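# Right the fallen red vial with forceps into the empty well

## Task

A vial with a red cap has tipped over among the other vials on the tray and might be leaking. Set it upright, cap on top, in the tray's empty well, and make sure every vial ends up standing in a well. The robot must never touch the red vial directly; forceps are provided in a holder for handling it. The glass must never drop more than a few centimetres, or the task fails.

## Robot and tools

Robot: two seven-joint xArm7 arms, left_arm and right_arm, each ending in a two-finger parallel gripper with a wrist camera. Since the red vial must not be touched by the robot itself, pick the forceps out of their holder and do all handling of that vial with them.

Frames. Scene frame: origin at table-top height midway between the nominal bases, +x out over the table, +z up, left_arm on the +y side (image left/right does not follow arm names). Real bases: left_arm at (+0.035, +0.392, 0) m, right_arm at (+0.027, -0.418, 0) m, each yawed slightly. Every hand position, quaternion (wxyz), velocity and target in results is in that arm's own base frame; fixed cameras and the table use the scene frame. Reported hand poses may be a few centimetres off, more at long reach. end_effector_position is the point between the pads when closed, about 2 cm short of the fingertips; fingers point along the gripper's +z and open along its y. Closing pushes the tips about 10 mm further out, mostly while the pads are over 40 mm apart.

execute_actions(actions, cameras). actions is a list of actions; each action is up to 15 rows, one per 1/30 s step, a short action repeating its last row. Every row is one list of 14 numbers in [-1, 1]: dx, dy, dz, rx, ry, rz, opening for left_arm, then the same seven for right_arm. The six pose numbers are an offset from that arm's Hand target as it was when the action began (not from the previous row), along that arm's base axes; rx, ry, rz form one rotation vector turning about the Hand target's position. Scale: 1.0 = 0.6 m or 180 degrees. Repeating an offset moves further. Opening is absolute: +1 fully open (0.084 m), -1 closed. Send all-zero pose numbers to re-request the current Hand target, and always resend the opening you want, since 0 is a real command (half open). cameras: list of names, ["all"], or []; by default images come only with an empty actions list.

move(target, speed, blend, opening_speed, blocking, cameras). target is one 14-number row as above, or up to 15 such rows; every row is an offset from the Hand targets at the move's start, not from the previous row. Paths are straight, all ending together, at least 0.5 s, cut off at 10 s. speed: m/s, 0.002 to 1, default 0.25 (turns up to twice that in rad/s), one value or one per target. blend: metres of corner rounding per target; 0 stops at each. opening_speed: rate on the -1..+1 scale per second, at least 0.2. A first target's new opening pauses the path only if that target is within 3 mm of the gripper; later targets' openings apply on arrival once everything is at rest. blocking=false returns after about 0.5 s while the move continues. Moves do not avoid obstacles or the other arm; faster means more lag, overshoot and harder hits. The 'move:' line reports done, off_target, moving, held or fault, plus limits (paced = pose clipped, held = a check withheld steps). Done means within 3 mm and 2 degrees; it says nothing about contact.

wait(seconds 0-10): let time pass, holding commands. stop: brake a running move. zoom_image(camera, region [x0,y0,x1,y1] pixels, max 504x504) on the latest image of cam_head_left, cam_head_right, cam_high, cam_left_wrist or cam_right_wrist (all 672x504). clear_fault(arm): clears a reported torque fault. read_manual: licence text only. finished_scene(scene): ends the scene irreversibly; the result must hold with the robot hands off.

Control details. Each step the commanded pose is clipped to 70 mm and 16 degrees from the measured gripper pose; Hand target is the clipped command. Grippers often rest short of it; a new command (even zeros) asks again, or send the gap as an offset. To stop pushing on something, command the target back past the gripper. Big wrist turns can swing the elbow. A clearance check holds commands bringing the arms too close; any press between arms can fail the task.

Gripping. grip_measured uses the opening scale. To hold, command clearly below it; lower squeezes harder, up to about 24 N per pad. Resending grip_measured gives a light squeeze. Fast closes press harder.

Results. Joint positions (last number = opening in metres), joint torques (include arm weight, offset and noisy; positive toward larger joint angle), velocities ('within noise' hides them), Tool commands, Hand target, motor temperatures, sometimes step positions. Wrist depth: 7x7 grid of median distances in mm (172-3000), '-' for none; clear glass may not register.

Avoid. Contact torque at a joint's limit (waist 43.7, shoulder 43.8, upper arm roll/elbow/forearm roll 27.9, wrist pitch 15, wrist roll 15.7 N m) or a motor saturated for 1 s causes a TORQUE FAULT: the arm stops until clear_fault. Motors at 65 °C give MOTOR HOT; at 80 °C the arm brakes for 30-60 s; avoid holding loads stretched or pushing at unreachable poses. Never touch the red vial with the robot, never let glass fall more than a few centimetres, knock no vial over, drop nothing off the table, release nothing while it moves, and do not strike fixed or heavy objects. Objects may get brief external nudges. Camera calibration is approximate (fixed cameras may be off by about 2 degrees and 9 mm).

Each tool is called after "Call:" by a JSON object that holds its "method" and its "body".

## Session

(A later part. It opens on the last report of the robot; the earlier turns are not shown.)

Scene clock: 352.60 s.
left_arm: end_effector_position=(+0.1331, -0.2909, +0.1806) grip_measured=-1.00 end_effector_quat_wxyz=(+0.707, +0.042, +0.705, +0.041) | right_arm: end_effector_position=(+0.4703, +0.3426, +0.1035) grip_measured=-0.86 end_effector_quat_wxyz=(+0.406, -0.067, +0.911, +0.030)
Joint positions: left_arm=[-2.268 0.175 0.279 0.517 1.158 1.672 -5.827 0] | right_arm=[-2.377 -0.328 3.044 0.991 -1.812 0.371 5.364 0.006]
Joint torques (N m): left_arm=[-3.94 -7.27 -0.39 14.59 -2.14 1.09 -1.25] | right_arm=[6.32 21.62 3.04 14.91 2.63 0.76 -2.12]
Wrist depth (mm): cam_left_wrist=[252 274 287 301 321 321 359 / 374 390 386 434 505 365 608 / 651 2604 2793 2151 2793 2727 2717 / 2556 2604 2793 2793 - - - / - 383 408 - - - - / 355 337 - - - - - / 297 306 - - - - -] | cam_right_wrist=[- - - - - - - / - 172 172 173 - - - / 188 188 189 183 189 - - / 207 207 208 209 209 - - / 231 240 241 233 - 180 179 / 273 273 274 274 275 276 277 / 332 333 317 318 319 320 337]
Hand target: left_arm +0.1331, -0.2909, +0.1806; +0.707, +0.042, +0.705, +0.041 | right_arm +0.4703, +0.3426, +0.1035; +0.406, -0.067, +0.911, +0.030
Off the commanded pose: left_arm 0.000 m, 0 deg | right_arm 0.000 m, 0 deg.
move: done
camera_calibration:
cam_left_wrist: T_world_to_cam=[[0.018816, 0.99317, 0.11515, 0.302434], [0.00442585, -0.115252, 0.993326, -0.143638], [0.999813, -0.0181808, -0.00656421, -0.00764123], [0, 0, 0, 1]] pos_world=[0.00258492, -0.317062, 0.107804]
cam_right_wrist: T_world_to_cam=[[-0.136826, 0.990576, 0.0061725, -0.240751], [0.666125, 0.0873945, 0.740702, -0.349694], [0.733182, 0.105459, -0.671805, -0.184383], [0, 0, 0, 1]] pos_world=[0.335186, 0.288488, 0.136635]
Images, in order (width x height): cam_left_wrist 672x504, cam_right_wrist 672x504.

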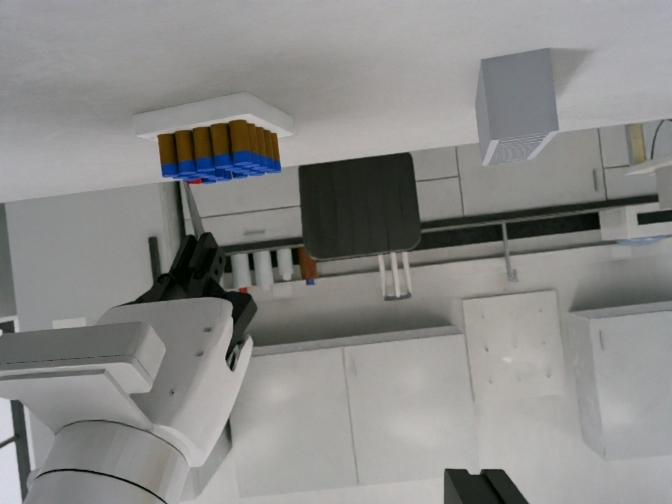

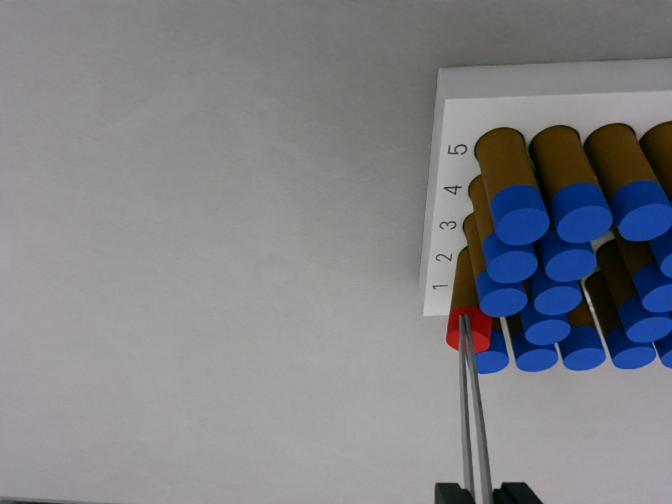

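Call:
{"method": "move", "body": {"target": [[0,0,0,0,0,0,-1, 0,0,0.05,0,0,0,-0.84],[0,0,0,0,0,0,-1, 0.006,-0.02,0.05,0,0,0,-0.84],[0,0,0,0,0,0,-1, 0.006,-0.02,0.0,0,0,0,-0.84],[0,0,0,0,0,0,-1, 0.007,-0.004,0.0,0,0,0,-0.84]], "speed": 0.05, "cameras": ["cam_right_wrist","cam_left_wrist"]}}

Call:
{"method": "zoom_image", "body": {"camera": "cam_right_wrist", "region": [350, 180, 610, 440]}}

Call:
{"method": "zoom_image", "body": {"camera": "cam_left_wrist", "region": [100, 80, 300, 280]}}

Scene clock: 360.93 s.
left_arm: end_effector_position=(+0.1331, -0.2909, +0.1806) grip_measured=-1.00 end_effector_quat_wxyz=(+0.707, +0.042, +0.705, +0.041) | right_arm: end_effector_position=(+0.4745, +0.3402, +0.1035) grip_measured=-0.86 end_effector_quat_wxyz=(+0.406, -0.067, +0.911, +0.030)
Joint positions: left_arm=[-2.268 0.175 0.279 0.517 1.158 1.672 -5.827 0] | right_arm=[-2.384 -0.333 3.04 0.998 -1.82 0.363 5.364 0.006]
Joint torques (N m): left_arm=[-3.61 -7.05 -0.38 14.66 -2.03 1.14 -1.21] | right_arm=[6.16 21.95 3.25 14.88 2.61 0.77 -2.16]
Wrist depth (mm): cam_left_wrist=[251 274 288 302 321 322 359 / 374 389 386 434 506 365 607 / 651 2634 2782 2125 2771 2738 2644 / 2624 2595 2771 2771 - - - / - 386 413 - - - - / 359 341 - - - - - / 300 311 - - - - -] | cam_right_wrist=[- - - - - - - / - 172 172 173 - - - / 188 188 189 183 189 - - / 207 208 208 208 209 - 186 / 231 241 240 232 - 178 179 / 272 273 274 274 276 276 277 / 316 333 317 318 320 320 338]
Hand target: left_arm +0.1331, -0.2909, +0.1806; +0.707, +0.042, +0.705, +0.041 | right_arm +0.4745, +0.3402, +0.1035; +0.406, -0.067, +0.911, +0.030
Off the commanded pose: left_arm 0.000 m, 0 deg | right_arm 0.000 m, 0 deg.
move: done
camera_calibration:
cam_left_wrist: T_world_to_cam=[[0.018816, 0.99317, 0.11515, 0.302434], [0.00442585, -0.115252, 0.993326, -0.143638], [0.999813, -0.0181808, -0.00656421, -0.00764123], [0, 0, 0, 1]] pos_world=[0.00258492, -0.317062, 0.107804]
cam_right_wrist: T_world_to_cam=[[-0.136759, 0.990585, 0.00624546, -0.237834], [0.666138, 0.0872964, 0.740702, -0.352258], [0.733182, 0.105458, -0.671805, -0.18721], [0, 0, 0, 1]] pos_world=[0.339385, 0.286088, 0.136635]
Images, in order (width x height): cam_left_wrist 672x504, cam_right_wrist 672x504.

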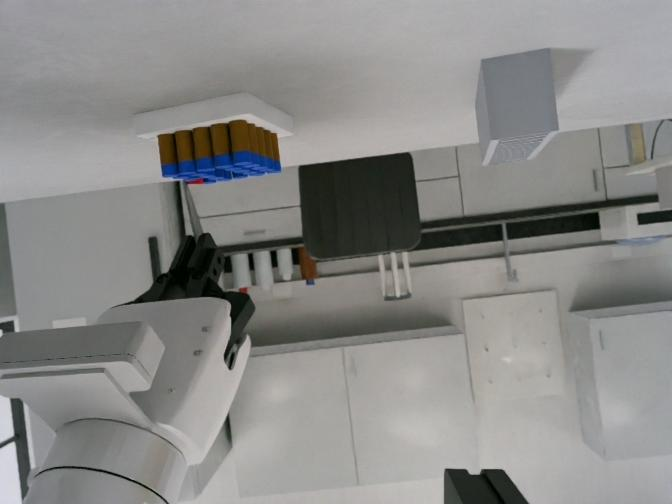

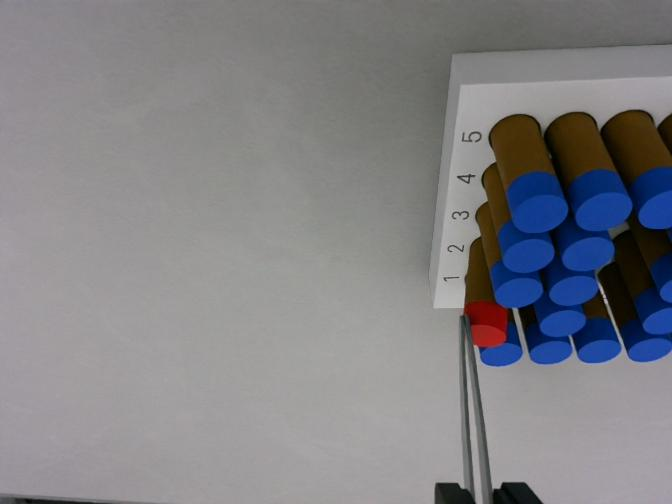

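Scaled by 1.938.

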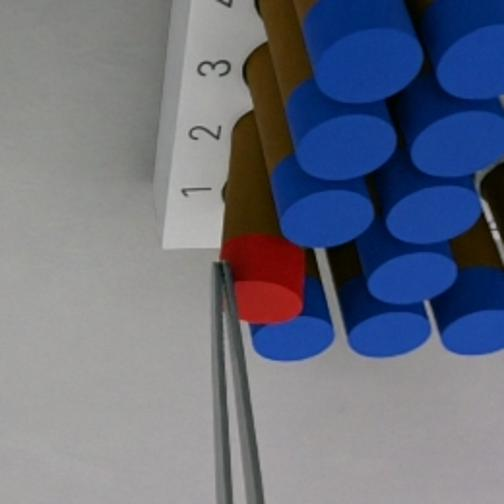

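Scaled by 2.520.

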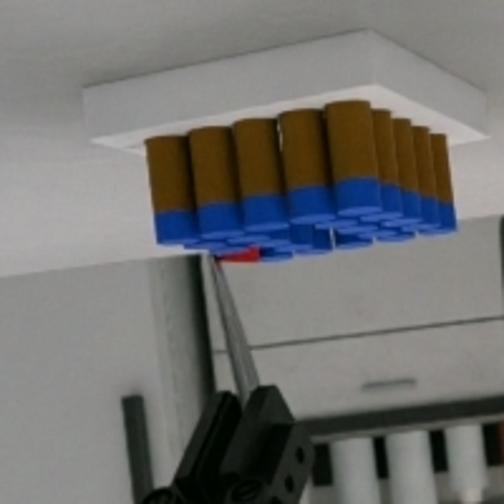

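Call:
{"method": "move", "body": {"target": [0,0,0,0,0,0,-1, -0.001,0.0092,0,0,0,0,-0.84], "speed": 0.03, "cameras": ["cam_right_wrist","cam_left_wrist"]}}

Call:
{"method": "zoom_image", "body": {"camera": "cam_right_wrist", "region": [350, 180, 610, 440]}}

Call:
{"method": "zoom_image", "body": {"camera": "cam_left_wrist", "region": [100, 80, 300, 280]}}

Scene clock: 363.70 s.
left_arm: end_effector_position=(+0.1331, -0.2909, +0.1806) grip_measured=-1.00 end_effector_quat_wxyz=(+0.707, +0.042, +0.705, +0.041) | right_arm: end_effector_position=(+0.4739, +0.3457, +0.1035) grip_measured=-0.86 end_effector_quat_wxyz=(+0.406, -0.067, +0.911, +0.030)
Joint positions: left_arm=[-2.268 0.175 0.279 0.517 1.158 1.672 -5.827 0] | right_arm=[-2.377 -0.34 3.044 1.007 -1.801 0.369 5.353 0.006]
Joint torques (N m): left_arm=[-3.62 -7.38 -0.24 14.49 -2.05 1.03 -1.19] | right_arm=[6.16 22.17 3.22 14.91 2.79 0.82 -2.1]
Wrist depth (mm): cam_left_wrist=[252 274 288 301 321 321 358 / 374 390 386 434 505 365 607 / 652 2575 2749 2138 2738 2706 2706 / 2624 2585 2760 2760 - - - / - 386 414 - - - - / - 340 - - - - - / 294 307 - - - - -] | cam_right_wrist=[- - - - - - - / - 172 172 173 - - - / 188 188 189 183 189 - - / 207 207 208 209 - - - / 231 240 241 233 - 178 178 / 273 273 274 275 276 276 277 / 332 333 317 318 319 320 340]
Hand target: left_arm +0.1331, -0.2909, +0.1806; +0.707, +0.042, +0.705, +0.041 | right_arm +0.4739, +0.3457, +0.1035; +0.406, -0.067, +0.911, +0.030
Off the commanded pose: left_arm 0.000 m, 0 deg | right_arm 0.000 m, 0 deg.
move: done
camera_calibration:
cam_left_wrist: T_world_to_cam=[[0.018816, 0.99317, 0.11515, 0.302434], [0.00442585, -0.115252, 0.993326, -0.143638], [0.999813, -0.0181808, -0.00656421, -0.00764123], [0, 0, 0, 1]] pos_world=[0.00258492, -0.317062, 0.107804]
cam_right_wrist: T_world_to_cam=[[-0.136826, 0.990576, 0.0061725, -0.243329], [0.666125, 0.0873945, 0.740702, -0.352363], [0.733182, 0.105459, -0.671805, -0.18735], [0, 0, 0, 1]] pos_world=[0.338786, 0.291588, 0.136635]
Images, in order (width x height): cam_left_wrist 672x504, cam_right_wrist 672x504.

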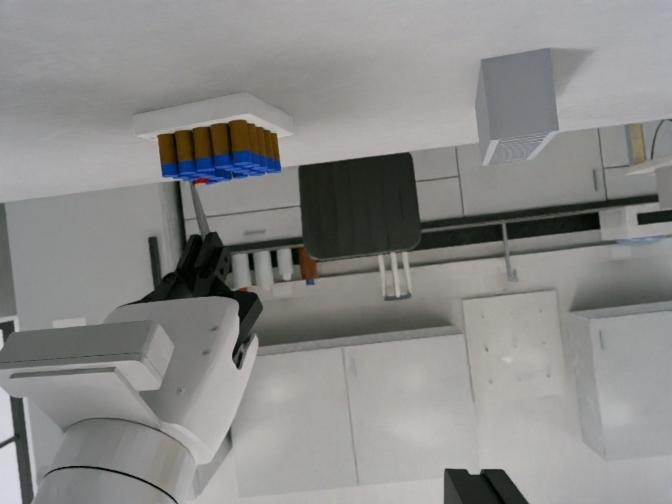

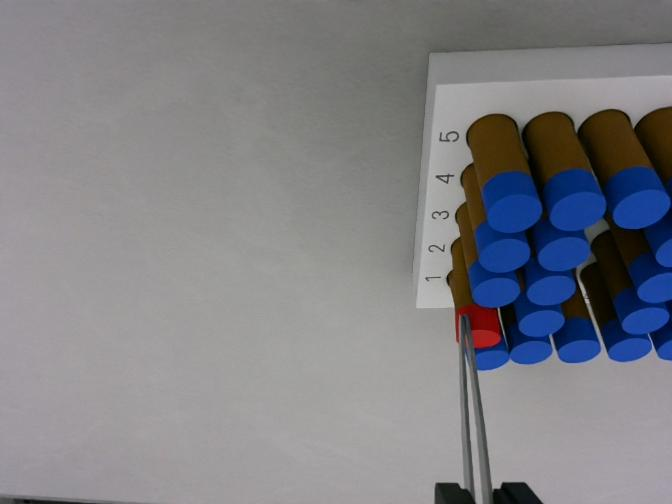

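Scaled by 1.938.

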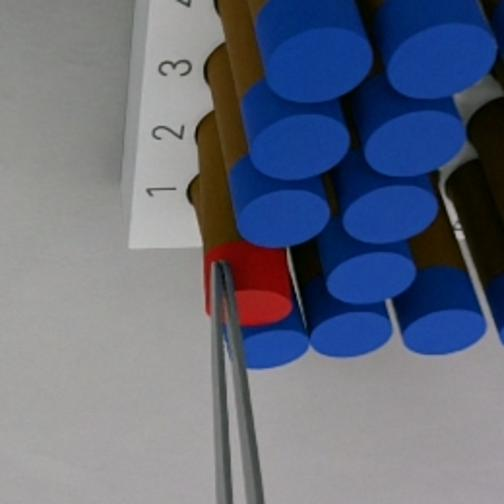

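Scaled by 2.520.

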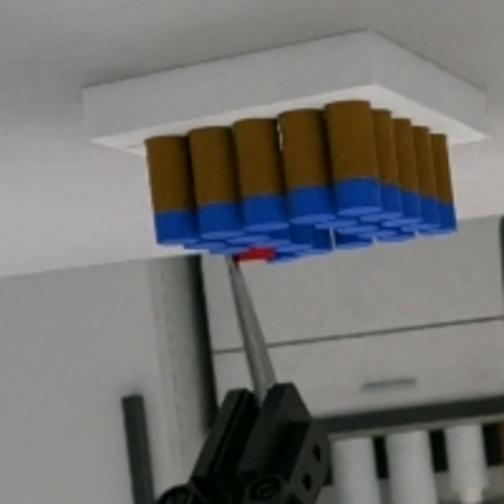

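Call:
{"method": "move", "body": {"target": [[0,0,0,0,0,0,-1, -0.002,-0.005,0,0,0,0,-0.84],[0,0,0,0,0,0,-1, -0.002,-0.005,0.06,0,0,0,-0.84]], "speed": 0.06, "cameras": ["cam_right_wrist","cam_left_wrist"]}}

Call:
{"method": "zoom_image", "body": {"camera": "cam_right_wrist", "region": [400, 100, 660, 360]}}

Call:
{"method": "zoom_image", "body": {"camera": "cam_left_wrist", "region": [130, 100, 280, 210]}}

Scene clock: 368.53 s.
left_arm: end_effector_position=(+0.1331, -0.2909, +0.1806) grip_measured=-1.00 end_effector_quat_wxyz=(+0.707, +0.042, +0.705, +0.041) | right_arm: end_effector_position=(+0.4727, +0.3427, +0.1395) grip_measured=-0.86 end_effector_quat_wxyz=(+0.406, -0.067, +0.911, +0.030)
Joint positions: left_arm=[-2.268 0.175 0.279 0.517 1.158 1.672 -5.827 0] | right_arm=[-2.38 -0.248 3.039 0.974 -1.665 0.359 5.194 0.006]
Joint torques (N m): left_arm=[-3.33 -7.34 -0.06 14.51 -1.92 1.11 -1.03] | right_arm=[-2.33 36.3 2.01 10.84 2.81 -0.03 -2.06]
Wrist depth (mm): cam_left_wrist=[252 274 287 301 321 321 359 / 374 390 386 434 506 365 607 / 650 2624 2760 2138 2727 2727 2654 / 2644 2604 2782 2782 - - - / 2614 432 - - - - - / - 374 396 - - - - / 350 334 376 - - - -] | cam_right_wrist=[194 194 195 190 181 175 175 / 210 211 211 211 - - 176 / 236 236 236 237 226 192 182 / 260 261 262 262 272 201 202 / 302 302 303 293 293 305 306 / 344 343 344 346 347 347 348 / 2414 2431 379 1490 401 403 427]
Hand target: left_arm +0.1331, -0.2909, +0.1806; +0.707, +0.042, +0.705, +0.041 | right_arm +0.4727, +0.3427, +0.1395; +0.406, -0.067, +0.911, +0.030
Off the commanded pose: left_arm 0.000 m, 0 deg | right_arm 0.000 m, 0 deg.
move: done
camera_calibration:
cam_left_wrist: T_world_to_cam=[[0.018816, 0.99317, 0.11515, 0.302434], [0.00442585, -0.115252, 0.993326, -0.143638], [0.999813, -0.0181808, -0.00656421, -0.00764123], [0, 0, 0, 1]] pos_world=[0.00258492, -0.317062, 0.107804]
cam_right_wrist: T_world_to_cam=[[-0.136749, 0.990586, 0.00625557, -0.240674], [0.666194, 0.0872901, 0.740652, -0.378008], [0.733134, 0.105451, -0.67186, -0.162003], [0, 0, 0, 1]] pos_world=[0.337685, 0.288488, 0.172635]
Images, in order (width x height): cam_left_wrist 672x504, cam_right_wrist 672x504.

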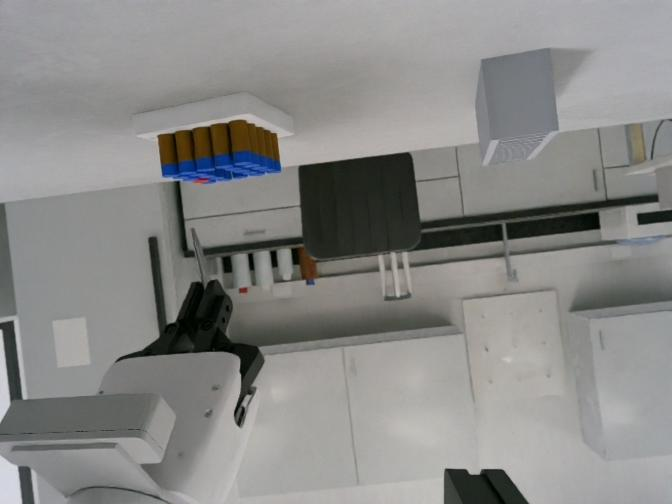

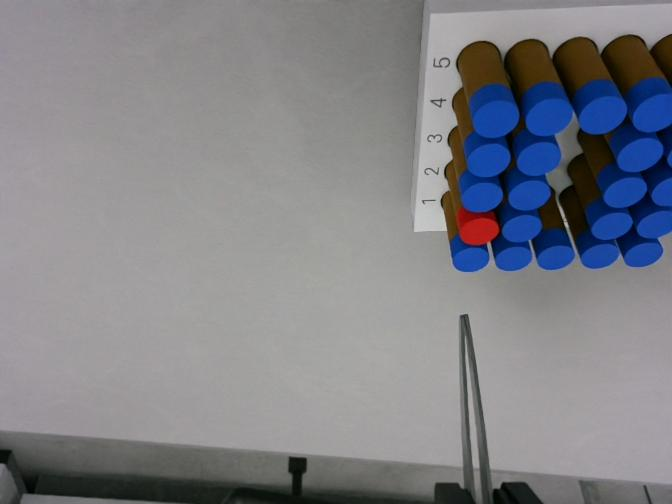

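Scaled by 1.938.

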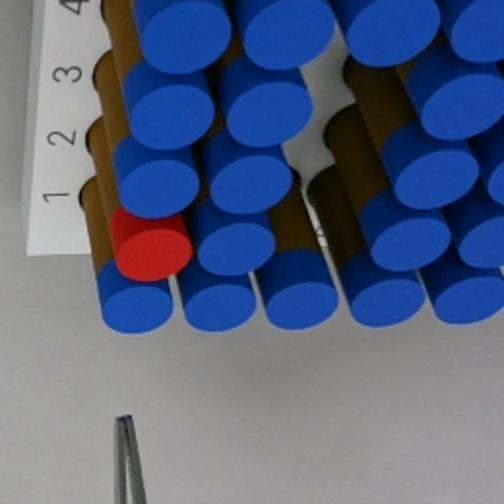

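Scaled by 3.360.

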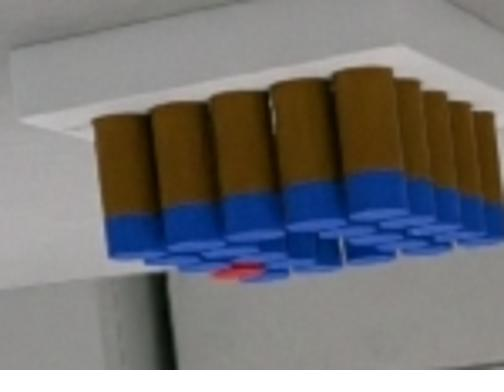

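Call:
{"method": "finished_scene", "body": {"scene": 1}}

The scene is finished: the task was done.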